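# Load a weight plate onto each end of a barbell

## Task

Slide one weight plate onto each of the two bar ends so that each plate sits flat and snug against that end's collar, with the bar still resting in its rack at the end.

## Robot and tools

Robot: two arms on a table. left_arm carries a five-finger left hand and stands on the +y side; right_arm carries a right hand. Calibrated bases in the scene frame: left_arm (+0.056, +0.492, -0.001) m, right_arm (+0.026, -0.495, 0) m, both nearly unrotated. A post stands on the floor behind the arms. The scene frame has its origin at table-top height between the arms, +x pointing out over the table, +z up.

Hand point: a point fixed to each palm, 0.15 m out from the wrist flange. Its +z runs along the straight fingers, +y points out of the palm, +x runs across the palm away from the thumb on the right hand and toward the thumb on the left hand. Straight fingertips reach 0.06 to 0.07 m past the point along +z, lying 0.06 m behind it along -y. A bracket on the little-finger side of the wrist can strike things, and with fingers level the wrist may sit up to 0.11 m (palm down) or 0.23 m (palm up) below the point and touch the table first.

One row = 28 numbers, each in [-1, 1], always for both arms: left pose (dx, dy, dz, rx, ry, rz), left hand (little, ring, middle, index, thumb_bend, thumb_turn, force_limit, speed), then the same 14 for the right arm. Pose numbers are offsets, not poses: they are measured along the scene axes from that arm's Hand target as it stood when the action or move began, with 1.0 = 0.6 m of travel or 180 degrees of turn; rx, ry, rz form one rotation vector, turning about the Hand target's position. All rows of one action or one move list count from that same start, so repeating an offset in a new call moves further. All six zeros asks nothing new of an arm. Each control step, commanded orientation is clipped to within 32 degrees of the measured one.

Hand numbers are absolute targets, not offsets. Fingers and thumb_bend: -1 straight, +1 curled. thumb_turn: -1 beside the palm, +1 facing the fingers. force_limit maps -1..+1 to roughly 0..10 N at the fingertip (0..15 N for the two thumb motors). speed rises from almost nothing at -1 to full at +0.48 and stays full above. There is no value meaning unchanged: resend the eight numbers of the last row executed for that hand, or, before any, its hand_measured six plus hand_force_limit and hand_speed. For a gentle grip close with speed at -0.94 or lower. With the thumb turned in, the hand wraps objects about 0.035 to 0.065 m thick, handles down to 0.025 m. A motor only starts when its target changes by at least 0.002; to squeeze harder raise force_limit and send a target further closed than hand_measured; to loosen send one more open.

Tools:
- execute_actions(actions, cameras): actions is a list of actions; each action is up to 15 rows, one per 1/30 s step, the last row held to step 15. Images return only for an empty list or when cameras names them.
- move(target, speed, blend, stop_force, zero, blocking, cameras): target is one 28-number row or a list of up to 15 rows, all offsets from the same starting Hand targets. Hand points travel straight at up to speed m/s (0.002 to 3.6, default 0.25; turning up to twice that in rad/s); the whole move is capped at 10 s. blend (m) rounds corners of a list; 0 stops at each. stop_force (3 to 120 N, shared by both arms) ends an arm's path when its wrist sensor feels that much push against its travel; the arm backs off slightly and holds. zero (default true) re-zeros the sensor first. blocking=false returns early, not allowed with stop_force. Paths ignore obstacles and the other arm. Rows with stop_force must share identical hand numbers.
- wait(seconds 0 to 3600); stop() brakes a running move; zoom_image(camera, region [x0, y0, x1, y1] in pixels, at most 504 by 504) on cam_high, cam_low, cam_left_wrist or cam_right_wrist (each 672x504); show_instructions(); zero_wrist_force(arm); finished_scene(scene=1), which is final.

Results: end_effector_position (m), end_effector_quat_wxyz and velocities in the scene frame, possibly off by a few centimetres; Hand target is the last clipped command and the base for the next offsets. The hand often settles a little short of it; send the missing distance. hand_measured, hand_stopped_by (moving, target, force, stalled, fault) and hand_load_n follow the hand-number order; a dropped grip shows as load near 0. Wrist force and torque use the hand's own axes. A move adds a 'move:' line: done, off_target, moving, held or fault, plus limits=paced (pose clipped) or limits=held (steps withheld by checks).

Avoid: knocking the bar or rack hard or lifting the bar off its rack; dropping a plate even slightly or releasing it while moving; letting anything leave the table; contact between the two arms or closing one hand on the other; overloading fingers with heavy or fast-swung loads; pressing a stiff arm past a firm contact. Contact torque at joint limits (142 N m for shoulder and elbow, 26.6 N m for wrists) or about 150 N of outside force stops the arm for 10 s; motors at 85 C brake the arm for 30 to 60 s. Keep each wrist away from its first joint's axis and route around the base. Approach contacts slowly, ideally with stop_force.

Each tool is called after "Call:" as name(argument=value, ...) on one line, values as JSON.

Reference images:

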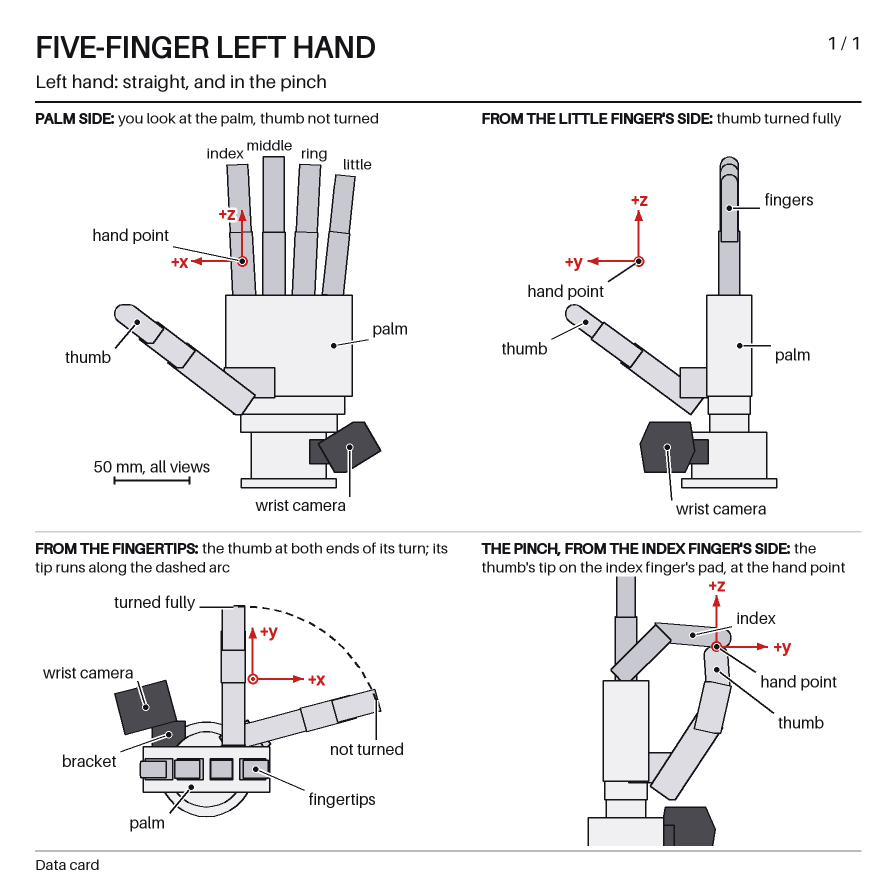

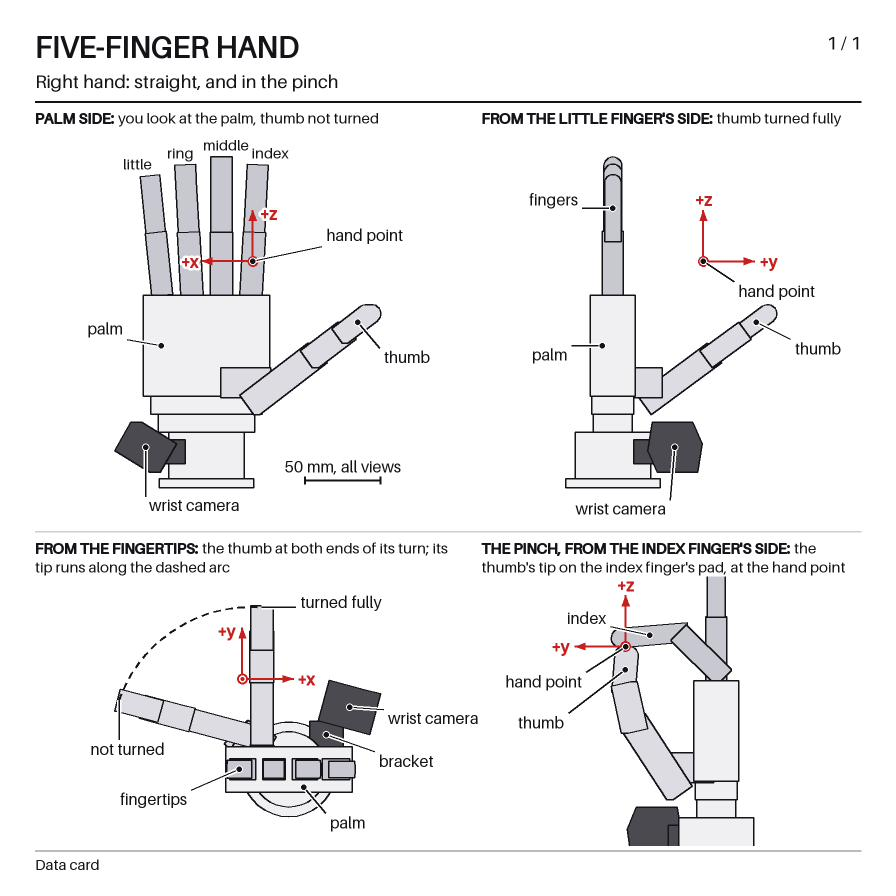

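## Session

Call:
execute_actions(actions=[])

Scene clock: 0.00 s.
left_arm: end_effector_position=(+0.7095, +0.4169, +0.1650) hand_measured=(-1.000, -1.000, -1.000, -1.000, -1.000, -1.000) hand_load_n=(+0.0, +0.0, +0.0, +0.0, +0.0, +0.0) hand_stopped_by=(target, target, target, target, target, target) hand_force_limit=0.00 hand_speed=-0.80 end_effector_quat_wxyz=(+0.717, -0.520, +0.424, -0.187) | right_arm: end_effector_position=(+0.1817, +0.0121, +0.3757) hand_measured=(-1.000, -1.000, -1.000, -1.000, -1.000, -1.000) hand_load_n=(+0.0, +0.0, +0.0, +0.0, +0.5, +0.0) hand_stopped_by=(target, target, target, target, target, target) hand_force_limit=0.00 hand_speed=-0.80 end_effector_quat_wxyz=(+0.673, -0.060, -0.678, +0.290)
Joint positions: left_arm=[3.013 -1.964 -1.863 3.973 -2.393 3.678] | right_arm=[0.731 -0.782 1.168 2.835 1.154 -1.108]
Joint velocities: within noise
Joint torques (N m): no reading
Motor temperatures (°C): left_arm=[41 38 33 43 35 43] | right_arm=[36 28 26 38 36 36]
Wrist force (N): no reading
Wrist torque (N m): no reading
Wrist force, peak (N): no reading
Hand target: left_arm +0.7095, +0.4169, +0.1650; +0.717, -0.520, +0.424, -0.187 | right_arm +0.1817, +0.0121, +0.3757; +0.673, -0.060, -0.678, +0.290

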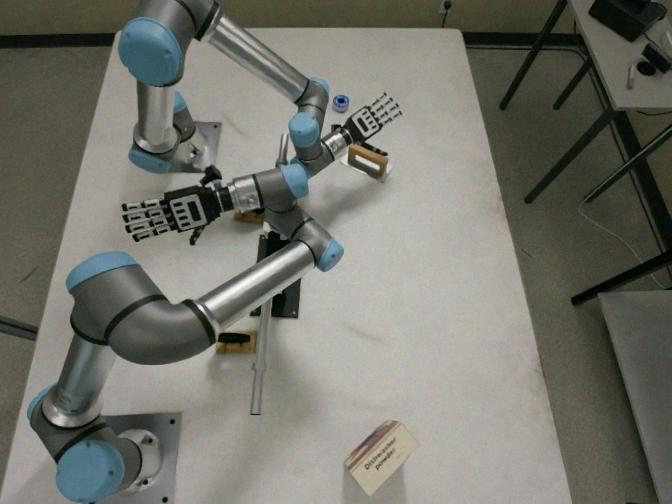

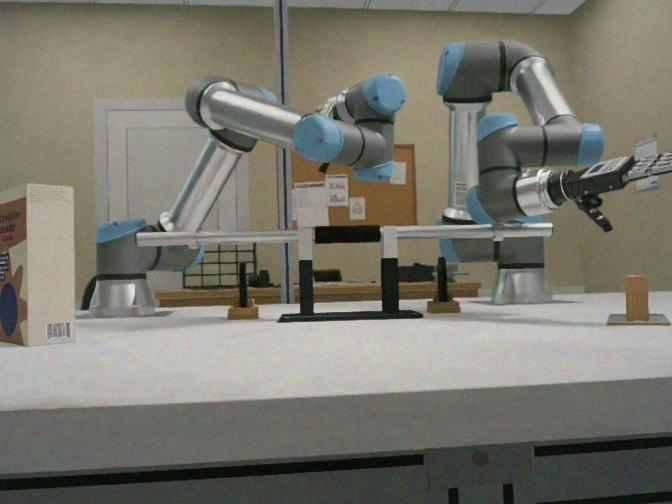

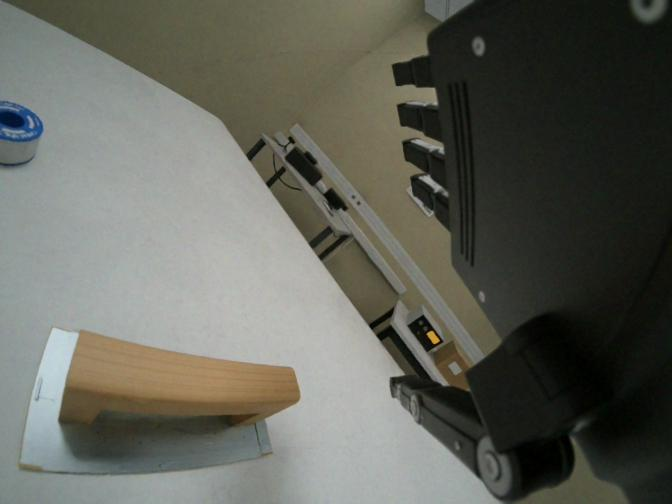

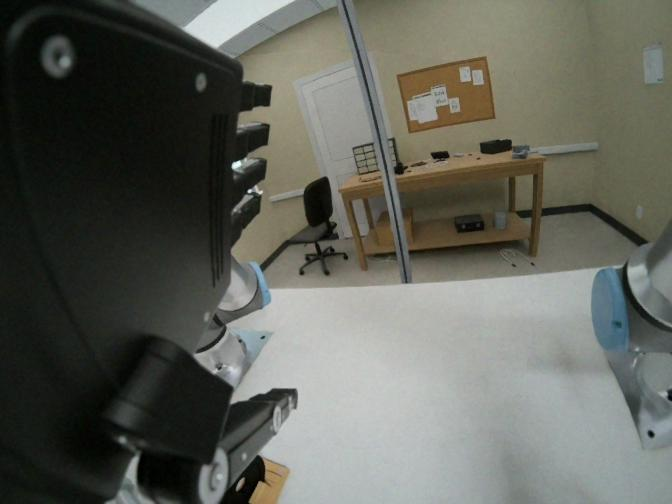

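Call:
zoom_image(camera="cam_low", region=[120, 200, 340, 340])

Call:
zoom_image(camera="cam_low", region=[340, 200, 560, 340])

Call:
zoom_image(camera="cam_high", region=[200, 180, 350, 430])

Scaled by 2.291.

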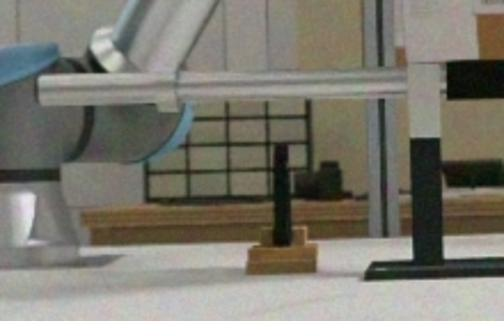

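Scaled by 2.291.

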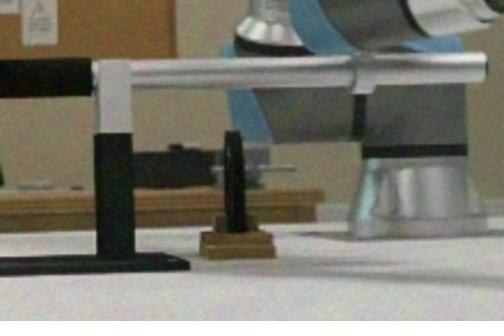

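Scaled by 2.016.

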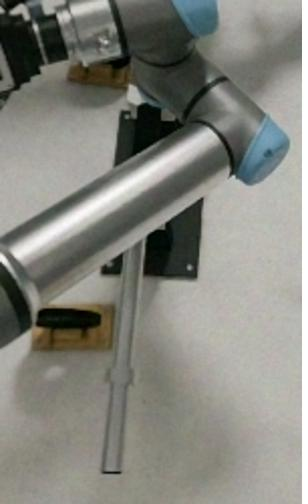

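Call:
move(target=[0, 0, 0.33, 0, 0, 0, -1, -1, -1, -1, -1, -1, 0, -0.8, 0.2472, -0.5702, -0.0262, -0.3588, 0.1793, -0.5410, -1, -1, -1, -1, -1, 1, 0, 0.3], speed=0.4, cameras=["all"])

Scene clock: 121.83 s.
left_arm: end_effector_position=(+0.7094, +0.4169, +0.3631) hand_measured=(-1.000, -1.000, -1.000, -1.000, -1.000, -1.000) hand_load_n=(+0.0, +0.0, +0.0, +0.0, +0.0, -0.5) hand_stopped_by=(target, target, target, target, target, target) hand_force_limit=0.00 hand_speed=-0.80 end_effector_quat_wxyz=(+0.717, -0.520, +0.424, -0.187) | right_arm: end_effector_position=(+0.3300, -0.3300, +0.3600) hand_measured=(-1.000, -1.000, -1.000, -1.000, -1.000, +1.000) hand_load_n=(+0.0, +0.0, +0.0, +0.0, +0.0, +0.0) hand_stopped_by=(target, target, target, target, target, target) hand_force_limit=0.00 hand_speed=0.30 end_effector_quat_wxyz=(-0.662, +0.749, +0.000, +0.000)
Joint positions: left_arm=[3.013 -1.763 -1.57 3.479 -2.393 3.678] | right_arm=[-0.625 -1.517 2.156 2.294 0.631 0.17]
Joint torques (N m): left_arm=[-1.93 15.97 15.17 2.1 -0.05 -1.45] | right_arm=[-4.64 -5.76 -7.41 0.51 1.92 2.07]
Wrist force (N): left_arm=[0.2 -0.1 0.2] | right_arm=[-1.2 0.1 -0.3]
Wrist torque (N m): left_arm=[-0.01 -0.04 0.00] | right_arm=[0.14 0.02 -0.20]
Wrist force, peak (N): left_arm=[0.3 0.8 -0.5] | right_arm=[0.4 1.6 -0.5]
Hand target: left_arm +0.7095, +0.4169, +0.3630; +0.717, -0.520, +0.424, -0.187 | right_arm +0.3300, -0.3300, +0.3599; -0.662, +0.749, +0.000, +0.000
Off the commanded pose: left_arm 0.000 m, 0 deg | right_arm 0.000 m, 0 deg.
move: done
cam_left_wrist: T_world_to_cam=[[0.30162, -0.578, 0.75825, -0.2507], [0.0108, -0.79317, -0.60891, 0.54086], [0.95337, 0.19185, -0.23299, -0.55719]] pos_world=[0.60098, 0.39099, 0.38961]
cam_right_wrist: T_world_to_cam=[[0.23078, -0.14, -0.96288, 0.22214], [-0.84907, -0.51228, -0.12902, 0.16209], [-0.4752, 0.84733, -0.23709, 0.63921]] pos_world=[0.39011, -0.42749, 0.38636]

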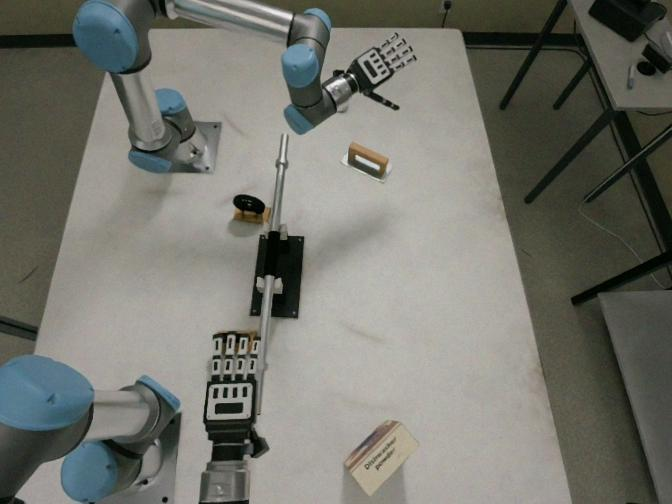

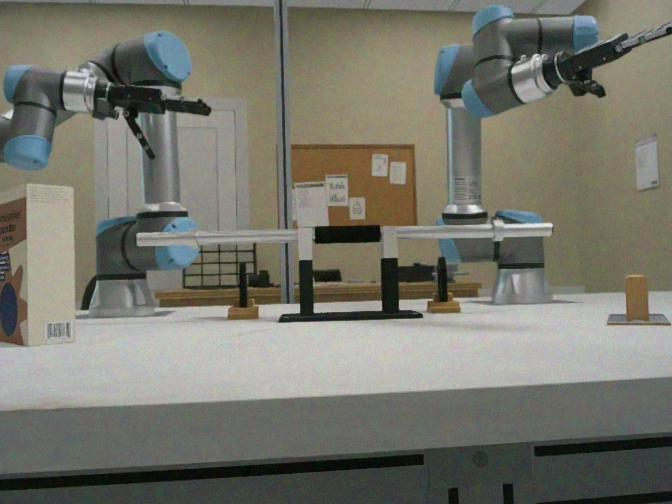

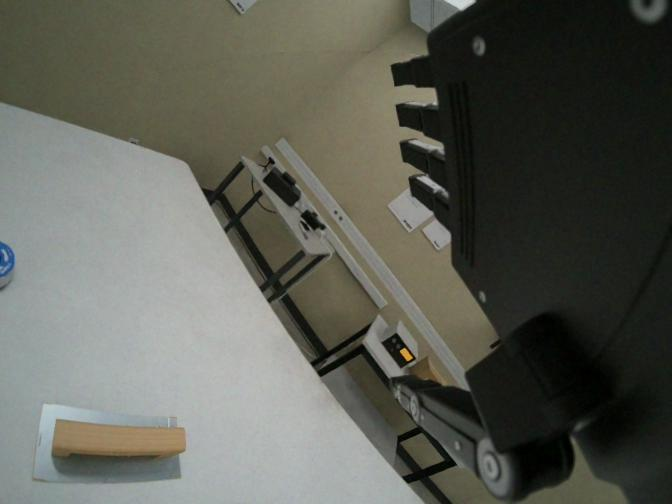

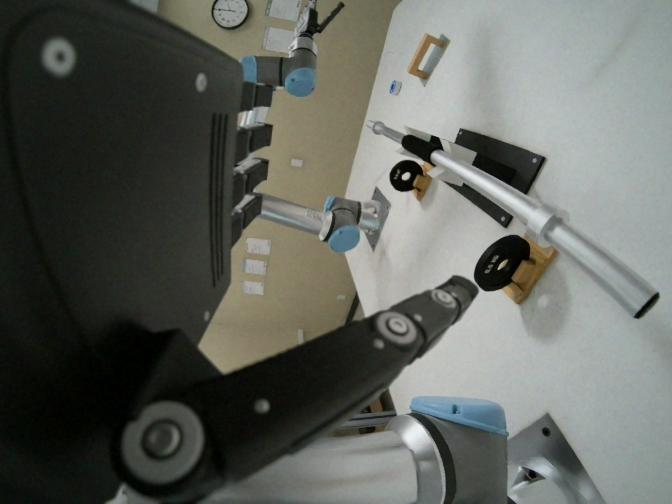

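Call:
zoom_image(camera="cam_right_wrist", region=[360, 90, 672, 330])

Call:
zoom_image(camera="cam_high", region=[190, 120, 340, 330])

Scaled by 1.615 from the camera's image (finer frame: 960x720).

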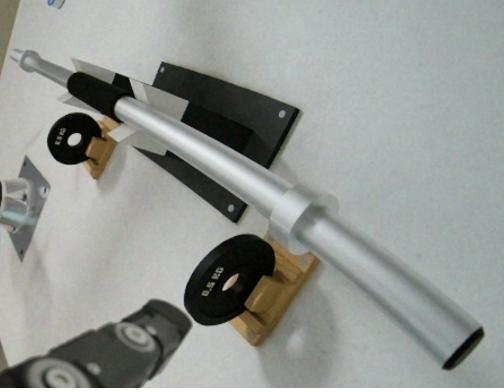

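Scaled by 2.400.

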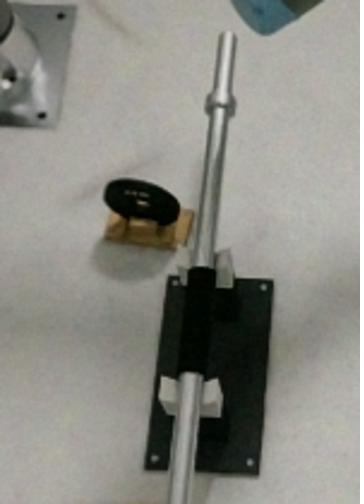

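Call:
move(target=[[-0.1458, 0.2352, 0.1283, -0.1422, -0.0131, -0.2052, -1, -1, -1, -1, -1, 1, 0, 0.3, 0.1718, -0.1577, -0.0932, -0.1565, 0.0505, -0.1949, -1, -1, -1, -1, -1, 1, 0, 0.3], [-0.1458, 0.2352, 0.1283, -0.1422, -0.0131, -0.2052, -1, -1, -1, -1, -1, 1, 0, 0.3, 0.4325, -0.2342, 0.1335, 0.0339, -0.0247, -0.3995, -1, -1, -1, -1, -1, 1, 0, 0.3]], speed=0.35, blend=[0.03, 0])

Scene clock: 275.33 s.
left_arm: end_effector_position=(+0.6220, +0.5580, +0.4400) hand_measured=(-1.000, -1.000, -1.000, -1.000, -1.000, +1.000) hand_load_n=(+0.0, +0.0, +0.0, +0.0, +0.0, +0.0) hand_stopped_by=(target, target, target, target, target, target) hand_force_limit=0.00 hand_speed=0.30 end_effector_quat_wxyz=(+0.499, -0.500, +0.500, -0.501) | right_arm: end_effector_position=(+0.5894, -0.4704, +0.4400) hand_measured=(-1.000, -1.000, -1.000, -1.000, -1.000, +1.000) hand_load_n=(+0.0, +0.0, +0.0, +0.0, +0.0, +0.0) hand_stopped_by=(target, target, target, target, target, target) hand_force_limit=0.00 hand_speed=0.30 end_effector_quat_wxyz=(+0.572, -0.572, +0.415, -0.415) end_effector_velocity=(+0.001, -0.002, +0.001) end_effector_angular_velocity=(+0.000, -0.004, -0.005)
Joint positions: left_arm=[3.921 -1.36 -1.724 3.084 -0.857 3.141] | right_arm=[-0.641 -1.744 1.696 0.047 0.62 3.142]
Joint velocities: left_arm=[within noise] | right_arm=[-0.003 0 -0.001 -0.006 0.003 0.004]
Joint torques (N m): left_arm=[7.75 21.88 11.9 -0.32 2.27 -1.43] | right_arm=[-1.7 -2.58 -26.29 -2.96 2.02 2.08]
Wrist force (N): left_arm=[-0.2 -0.1 -0.3] | right_arm=[-0.9 -0.1 -1.0]
Wrist torque (N m): left_arm=[0.01 -0.02 -0.06] | right_arm=[0.14 0.03 -0.20]
Wrist force, peak (N): left_arm=[-1.7 -0.6 -1.0] | right_arm=[-0.8 -0.5 -1.8]
Hand target: left_arm +0.6220, +0.5580, +0.4400; +0.499, -0.500, +0.500, -0.501 | right_arm +0.5895, -0.4705, +0.4400; +0.572, -0.572, +0.415, -0.416
Off the commanded pose: left_arm 0.000 m, 0 deg | right_arm 0.000 m, 0 deg.
move: done

Call:
move(target=[-0.47, -0.3633, 0, 0, 0, -0.5, -1, -1, -1, -1, -1, 1, 0, 0.3, -0.4325, 0.2375, 0, 0, 0, 0.4, -1, -1, -1, -1, -1, 1, 0, 0.3], speed=0.35, cameras=["all"])

Scene clock: 280.90 s.
left_arm: end_effector_position=(+0.3401, +0.3401, +0.4400) hand_measured=(-1.000, -1.000, -1.000, -1.000, -1.000, +1.000) hand_load_n=(+0.0, +0.0, +0.0, -0.5, +0.0, +0.0) hand_stopped_by=(target, target, target, target, target, target) hand_force_limit=0.00 hand_speed=0.30 end_effector_quat_wxyz=(-0.001, +0.000, +0.707, -0.707) | right_arm: end_effector_position=(+0.3301, -0.3280, +0.4400) hand_measured=(-1.000, -1.000, -1.000, -1.000, -1.000, +1.000) hand_load_n=(+0.0, +0.0, +0.0, +0.0, +0.0, +0.0) hand_stopped_by=(target, target, target, target, target, target) hand_force_limit=0.00 hand_speed=0.30 end_effector_quat_wxyz=(+0.707, -0.707, +0.000, +0.000)
Joint positions: left_arm=[3.924 -1.359 -1.725 3.085 0.717 3.14] | right_arm=[-0.644 -1.743 1.695 0.049 -0.639 3.141]
Joint torques (N m): left_arm=[-5.05 20.33 10.88 -0.86 0.96 0.77] | right_arm=[2.15 -21.58 -10.63 -0.77 -0.17 1.99]
Wrist force (N): left_arm=[-0.3 -0.3 -0.5] | right_arm=[-1.4 0.2 -1.1]
Wrist torque (N m): left_arm=[-0.02 -0.01 -0.06] | right_arm=[0.16 0.11 -0.28]
Wrist force, peak (N): left_arm=[-0.7 -0.4 -0.6] | right_arm=[-1.4 0.0 -1.3]
Hand target: left_arm +0.3400, +0.3400, +0.4400; -0.001, +0.000, +0.707, -0.707 | right_arm +0.3300, -0.3280, +0.4400; +0.707, -0.707, +0.000, +0.000
Off the commanded pose: left_arm 0.000 m, 0 deg | right_arm 0.000 m, 0 deg.
move: done
cam_left_wrist: T_world_to_cam=[[-0.26719, 0.02295, 0.96337, -0.34312], [-0.82034, 0.51913, -0.23988, 0.20473], [-0.50562, -0.85439, -0.11988, 0.62978]] pos_world=[0.39471, 0.43967, 0.45516]
cam_right_wrist: T_world_to_cam=[[0.23078, -0.02059, -0.97279, 0.34298], [-0.84929, -0.49213, -0.19107, 0.2075], [-0.47481, 0.87028, -0.13107, 0.61739]] pos_world=[0.39021, -0.42812, 0.45421]

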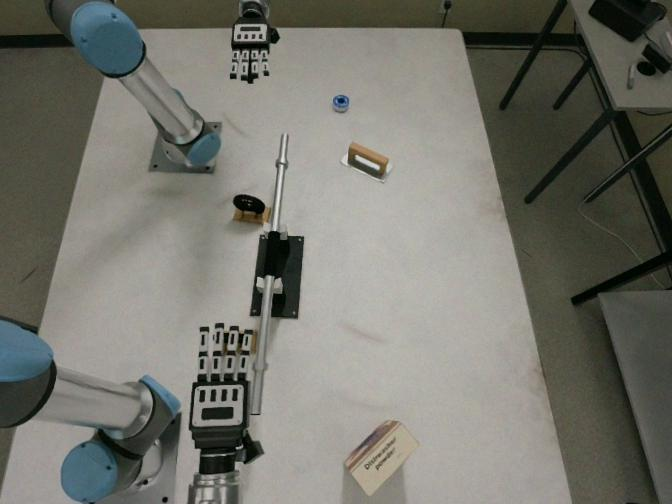

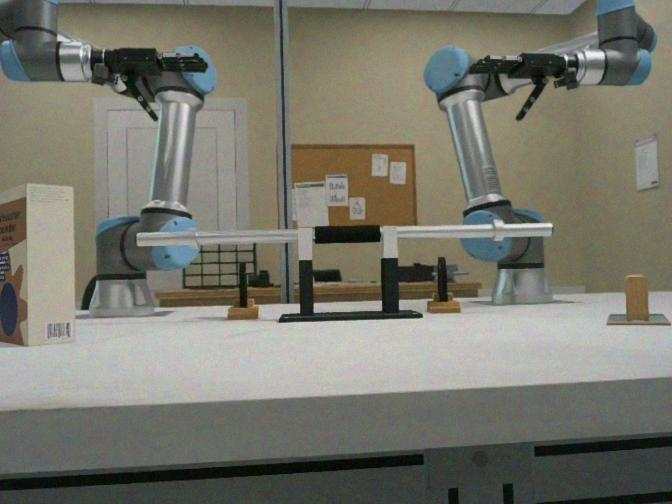

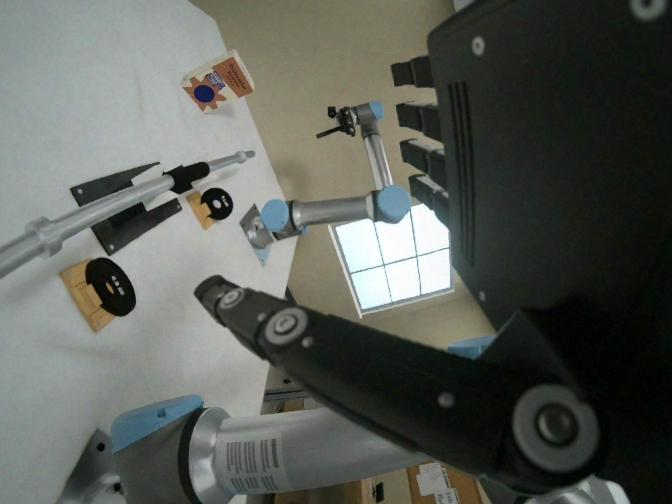

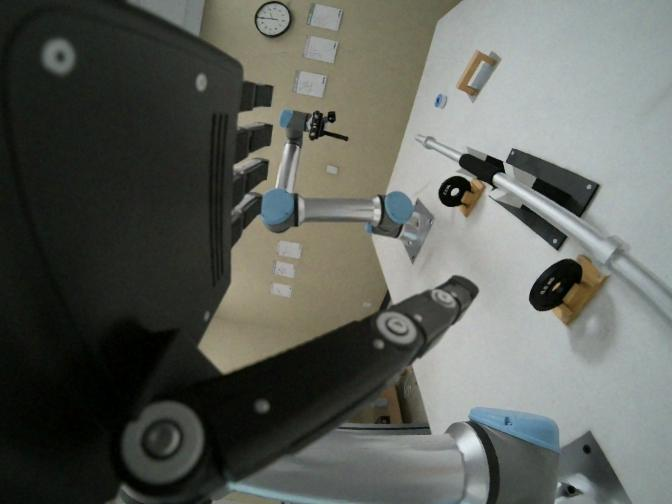

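Call:
zoom_image(camera="cam_right_wrist", region=[400, 120, 672, 340])

Call:
zoom_image(camera="cam_left_wrist", region=[0, 130, 280, 350])

Call:
zoom_image(camera="cam_high", region=[200, 170, 300, 270])

Call:
zoom_image(camera="cam_low", region=[190, 210, 310, 330])

Scaled by 1.853 from the camera's image (finer frame: 960x720).

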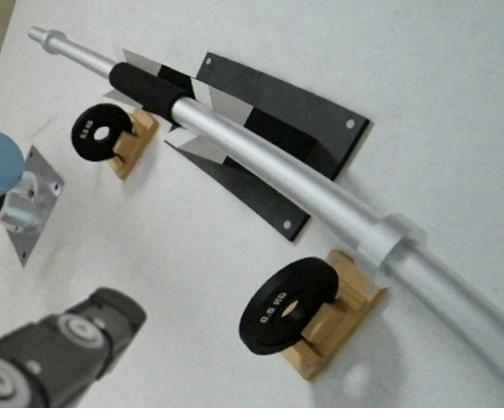

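Scaled by 1.800 from the camera's image (finer frame: 960x720).

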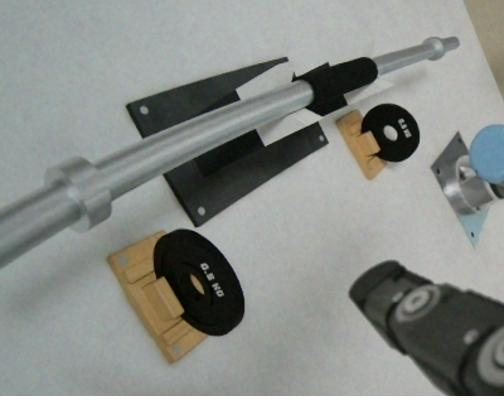

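Scaled by 5.040.

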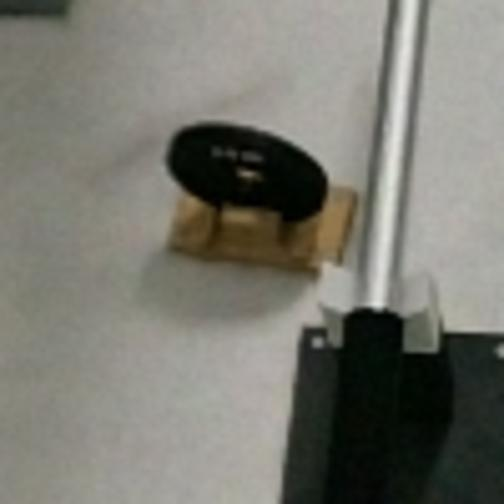

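Scaled by 4.200.

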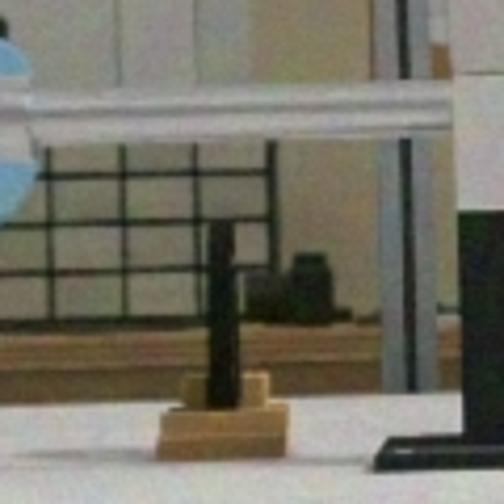

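Call:
zoom_image(camera="cam_low", region=[130, 215, 210, 275])

Call:
zoom_image(camera="cam_low", region=[480, 205, 560, 265])

Call:
zoom_image(camera="cam_right_wrist", region=[515, 245, 615, 335])

Call:
zoom_image(camera="cam_left_wrist", region=[50, 245, 150, 335])

Scaled by 6.300.

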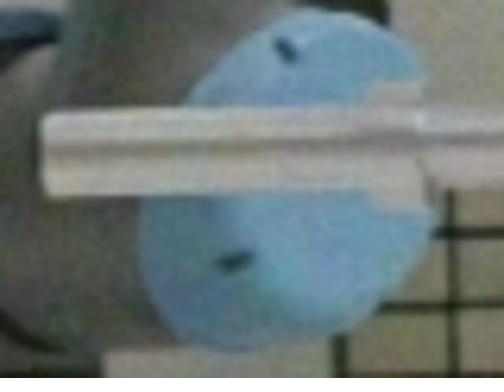

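Scaled by 6.300.

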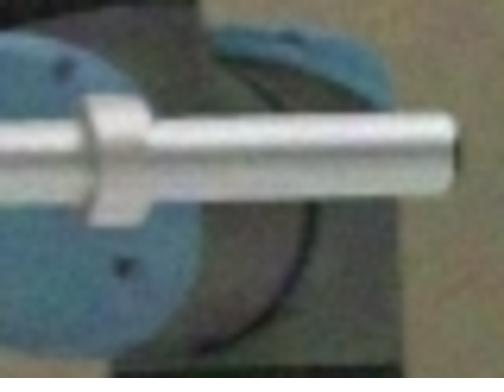

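Scaled by 5.040 from the camera's image (finer frame: 960x720).

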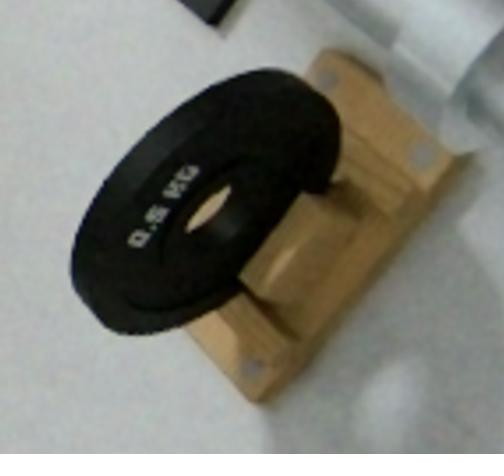

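Scaled by 5.040 from the camera's image (finer frame: 960x720).

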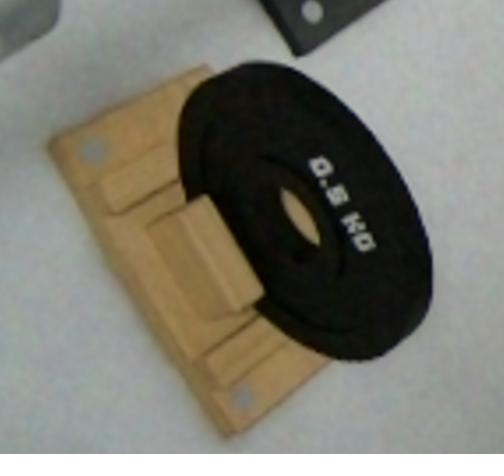

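Call:
move(target=[[-0.115, -0.195, -0.2333, -0.0173, -0.1939, -0.0549, -1, -1, -0.35, -0.35, -0.5, 1, 0, 0.3, -0.2167, 0.0767, 0, 0, 0, 0.5, -1, -1, -0.35, -0.35, -0.5, 1, 0, 0.3], [-0.115, -0.195, -0.2333, -0.0173, -0.1939, -0.0549, -1, -1, -0.35, -0.35, -0.5, 1, 0, 0.3, -0.075, 0.2217, -0.3167, -0.0007, -0.0432, 0.989, -1, -1, -0.35, -0.35, -0.5, 1, 0, 0.3]], speed=0.35, blend=[0.03, 0], cameras=["all"])

Scene clock: 442.90 s.
left_arm: end_effector_position=(+0.2710, +0.2230, +0.3000) hand_measured=(-1.000, -1.000, -0.350, -0.350, -0.500, +1.000) hand_load_n=(+0.0, +0.0, +0.0, +0.0, +0.0, +0.5) hand_stopped_by=(target, target, target, target, target, target) hand_force_limit=0.00 hand_speed=0.30 end_effector_quat_wxyz=(+0.151, +0.272, +0.653, -0.690) | right_arm: end_effector_position=(+0.2849, -0.1950, +0.2501) hand_measured=(-1.000, -1.000, -0.350, -0.350, -0.500, +1.000) hand_load_n=(+0.0, +0.5, +0.0, +0.0, +0.0, +0.0) hand_stopped_by=(target, target, target, target, target, target) hand_force_limit=0.00 hand_speed=0.30 end_effector_quat_wxyz=(-0.011, +0.012, +0.737, -0.676)
Joint positions: left_arm=[3.68 -1.161 -2.198 3.361 0.651 3.75] | right_arm=[0.93 -1.101 1.387 -0.39 -2.172 3.082]
Joint torques (N m): left_arm=[9.05 -12.71 13.02 0.04 2.07 1.28] | right_arm=[2.66 -27.54 -19.37 1.62 -2.13 1.85]
Wrist force (N): left_arm=[0.6 -0.2 -0.1] | right_arm=[-1.7 -0.1 -1.6]
Wrist torque (N m): left_arm=[-0.05 -0.11 0.08] | right_arm=[0.27 0.13 -0.25]
Wrist force, peak (N): left_arm=[-0.6 -0.3 -1.0] | right_arm=[-2.0 0.8 -1.8]
Hand target: left_arm +0.2710, +0.2230, +0.3000; +0.151, +0.272, +0.653, -0.690 | right_arm +0.2850, -0.1950, +0.2500; -0.010, +0.012, +0.737, -0.676
Off the commanded pose: left_arm 0.000 m, 0 deg | right_arm 0.000 m, 0 deg.
move: done
cam_left_wrist: T_world_to_cam=[[-0.75512, 0.15923, 0.63596, -0.02397], [-0.4339, 0.6058, -0.66688, 0.17935], [-0.49145, -0.77952, -0.38836, 0.53806]] pos_world=[0.32415, 0.3146, 0.34381]
cam_right_wrist: T_world_to_cam=[[-0.22731, 0.11277, -0.96727, 0.32656], [0.86496, 0.47973, -0.14734, -0.1115], [0.44741, -0.87014, -0.20659, -0.12796]] pos_world=[0.22793, -0.09468, 0.27301]

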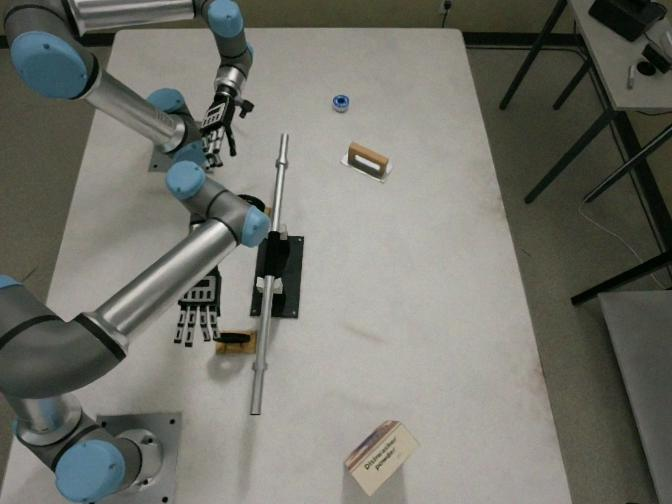

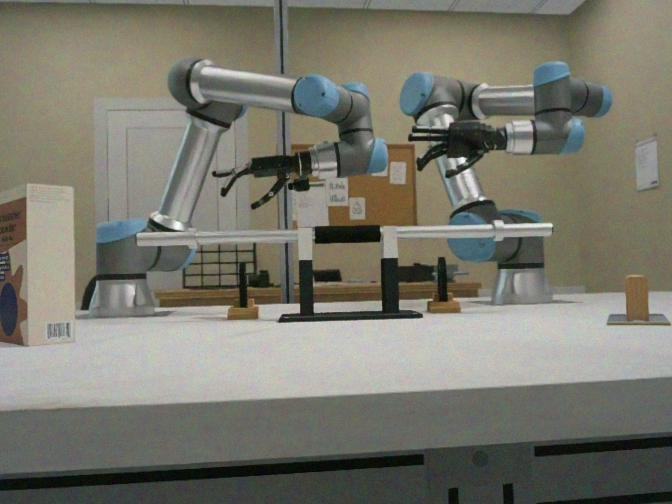

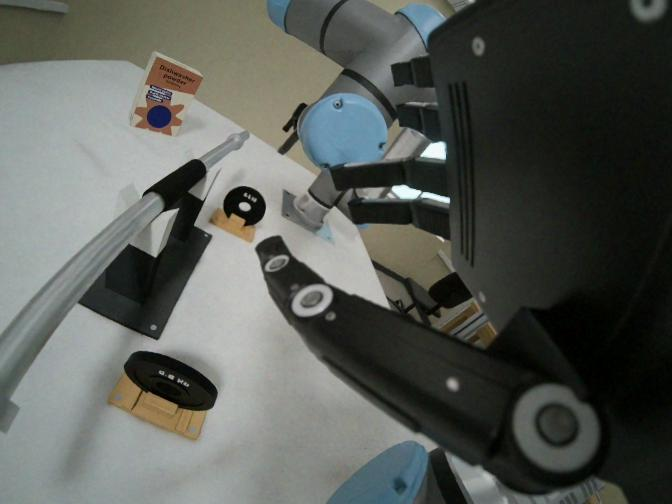

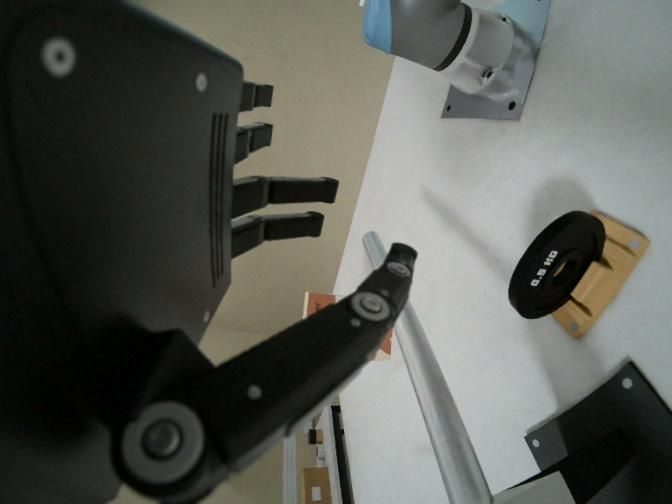

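Call:
zoom_image(camera="cam_right_wrist", region=[490, 190, 662, 350])

Call:
zoom_image(camera="cam_left_wrist", region=[90, 330, 240, 450])

Call:
zoom_image(camera="cam_high", region=[170, 280, 290, 380])

Scaled by 2.930 from the camera's image (finer frame: 960x720).

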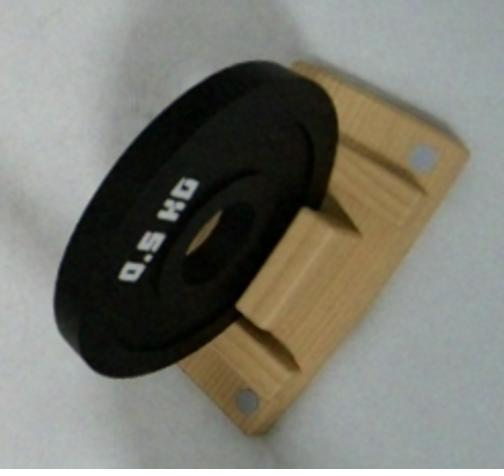

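Scaled by 3.360 from the camera's image (finer frame: 960x720).

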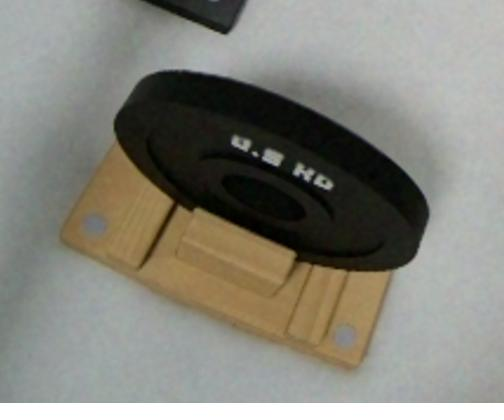

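Scaled by 4.200.

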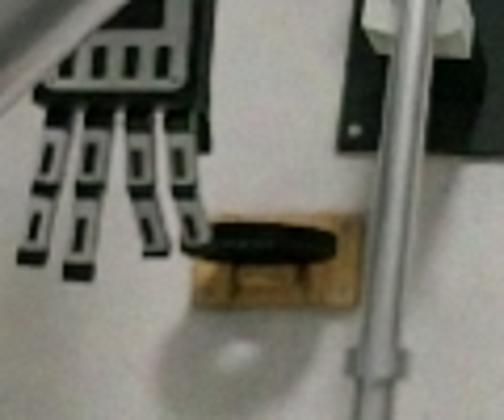

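Call:
move(target=[0, 0, 0, 0, 0, 0, -1, -1, -0.35, -0.35, -0.5, 1, 0, 0.3, -0.0217, 0.005, -0.1417, 0, 0, 0, -1, -1, -0.35, -0.35, -0.5, 1, 0, 0.3], speed=0.2, cameras=["all"])

Call:
zoom_image(camera="cam_right_wrist", region=[220, 130, 660, 400])

Call:
zoom_image(camera="cam_low", region=[200, 170, 340, 330])

Call:
zoom_image(camera="cam_high", region=[170, 280, 290, 380])

Scene clock: 482.10 s.
left_arm: end_effector_position=(+0.2710, +0.2230, +0.3000) hand_measured=(-1.000, -1.000, -0.350, -0.350, -0.500, +1.000) hand_load_n=(+0.0, +0.0, +0.0, +0.0, +0.5, +0.0) hand_stopped_by=(target, target, target, target, target, target) hand_force_limit=0.00 hand_speed=0.30 end_effector_quat_wxyz=(+0.151, +0.272, +0.653, -0.690) | right_arm: end_effector_position=(+0.2719, -0.1920, +0.1651) hand_measured=(-1.000, -1.000, -0.350, -0.350, -0.500, +1.000) hand_load_n=(+0.0, +0.0, +0.0, +0.0, +0.0, +0.0) hand_stopped_by=(target, target, target, target, target, target) hand_force_limit=0.00 hand_speed=0.30 end_effector_quat_wxyz=(-0.010, +0.011, +0.737, -0.676)
Joint positions: left_arm=[3.68 -1.161 -2.198 3.361 0.651 3.75] | right_arm=[0.952 -1.031 1.51 -0.583 -2.151 3.085]
Joint torques (N m): left_arm=[8.74 -12.37 14 0.04 1.88 1.29] | right_arm=[-6.77 -41.39 -14.16 -0.98 -2.94 -1.37]
Wrist force (N): left_arm=[0.4 -0.4 0.0] | right_arm=[-1.8 -0.4 -1.4]
Wrist torque (N m): left_arm=[-0.09 -0.09 0.09] | right_arm=[0.21 0.14 -0.37]
Wrist force, peak (N): left_arm=[0.7 -0.1 0.0] | right_arm=[-1.9 -2.0 -1.8]
Hand target: left_arm +0.2710, +0.2230, +0.3000; +0.151, +0.272, +0.653, -0.690 | right_arm +0.2720, -0.1920, +0.1650; -0.010, +0.012, +0.737, -0.676
Off the commanded pose: left_arm 0.000 m, 0 deg | right_arm 0.000 m, 0 deg.
move: done
cam_left_wrist: T_world_to_cam=[[-0.75512, 0.15923, 0.63596, -0.02397], [-0.4339, 0.6058, -0.66688, 0.17935], [-0.49145, -0.77952, -0.38836, 0.53806]] pos_world=[0.32415, 0.3146, 0.34381]
cam_right_wrist: T_world_to_cam=[[-0.22734, 0.11245, -0.9673, 0.24094], [0.86475, 0.48007, -0.14743, -0.11414], [0.44779, -0.86999, -0.20638, -0.13722]] pos_world=[0.21493, -0.09168, 0.18791]

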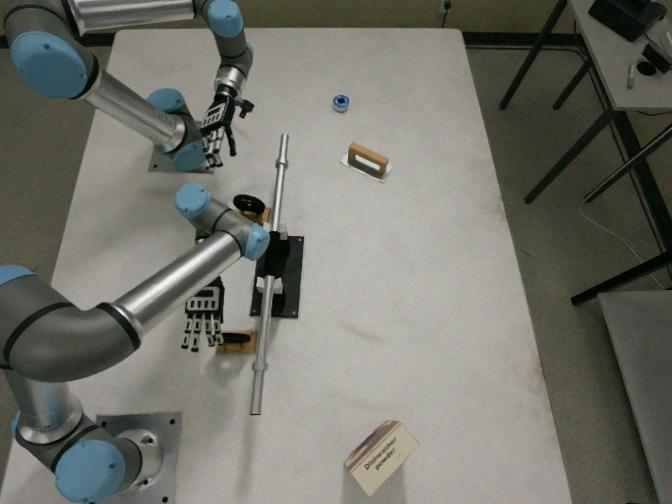

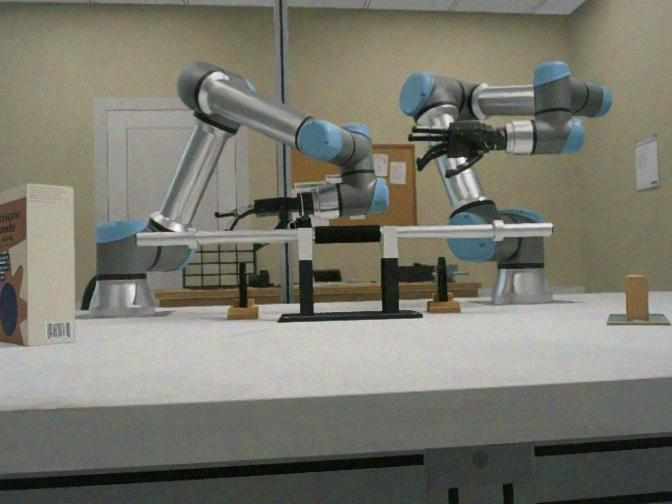

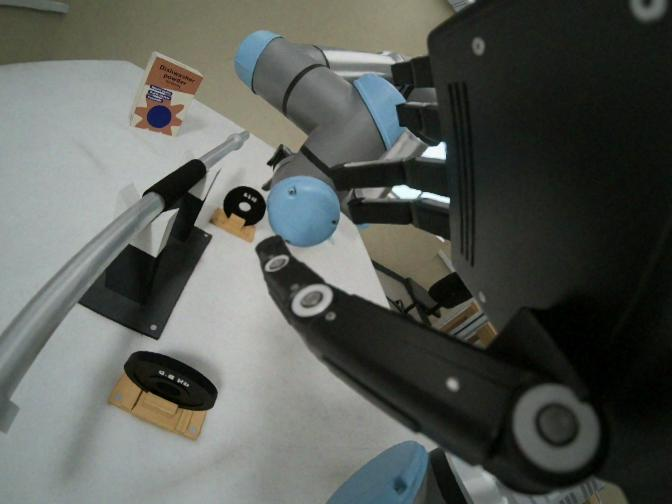

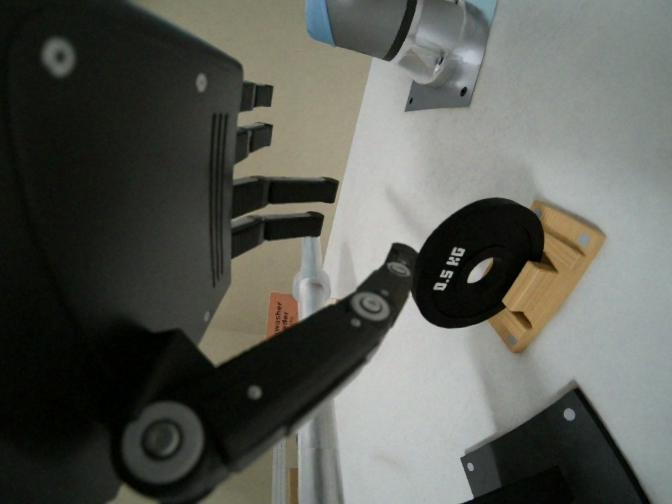

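Scaled by 1.145 from the camera's image (finer frame: 960x720).

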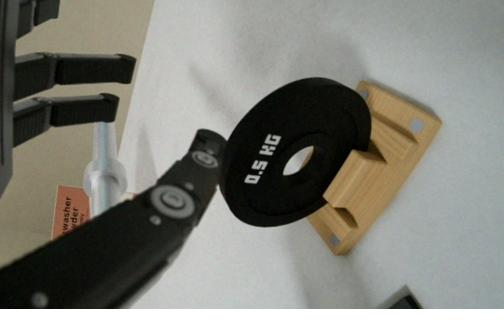

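Scaled by 3.150.

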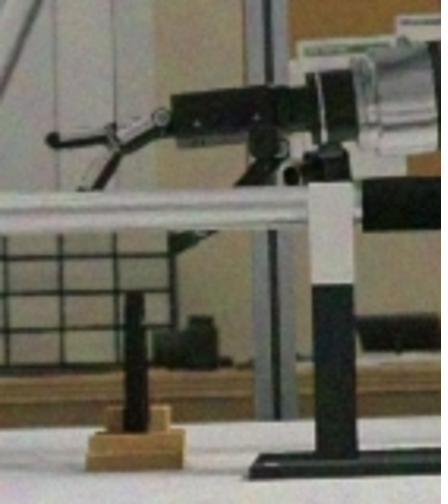

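Scaled by 4.200.

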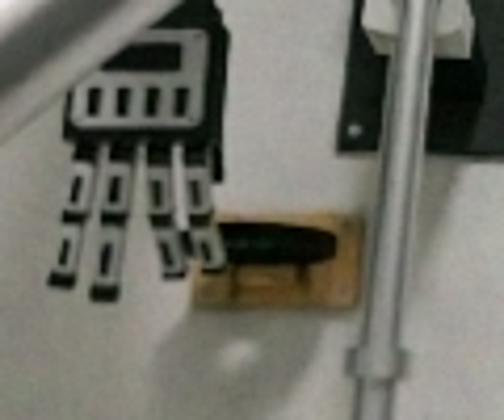

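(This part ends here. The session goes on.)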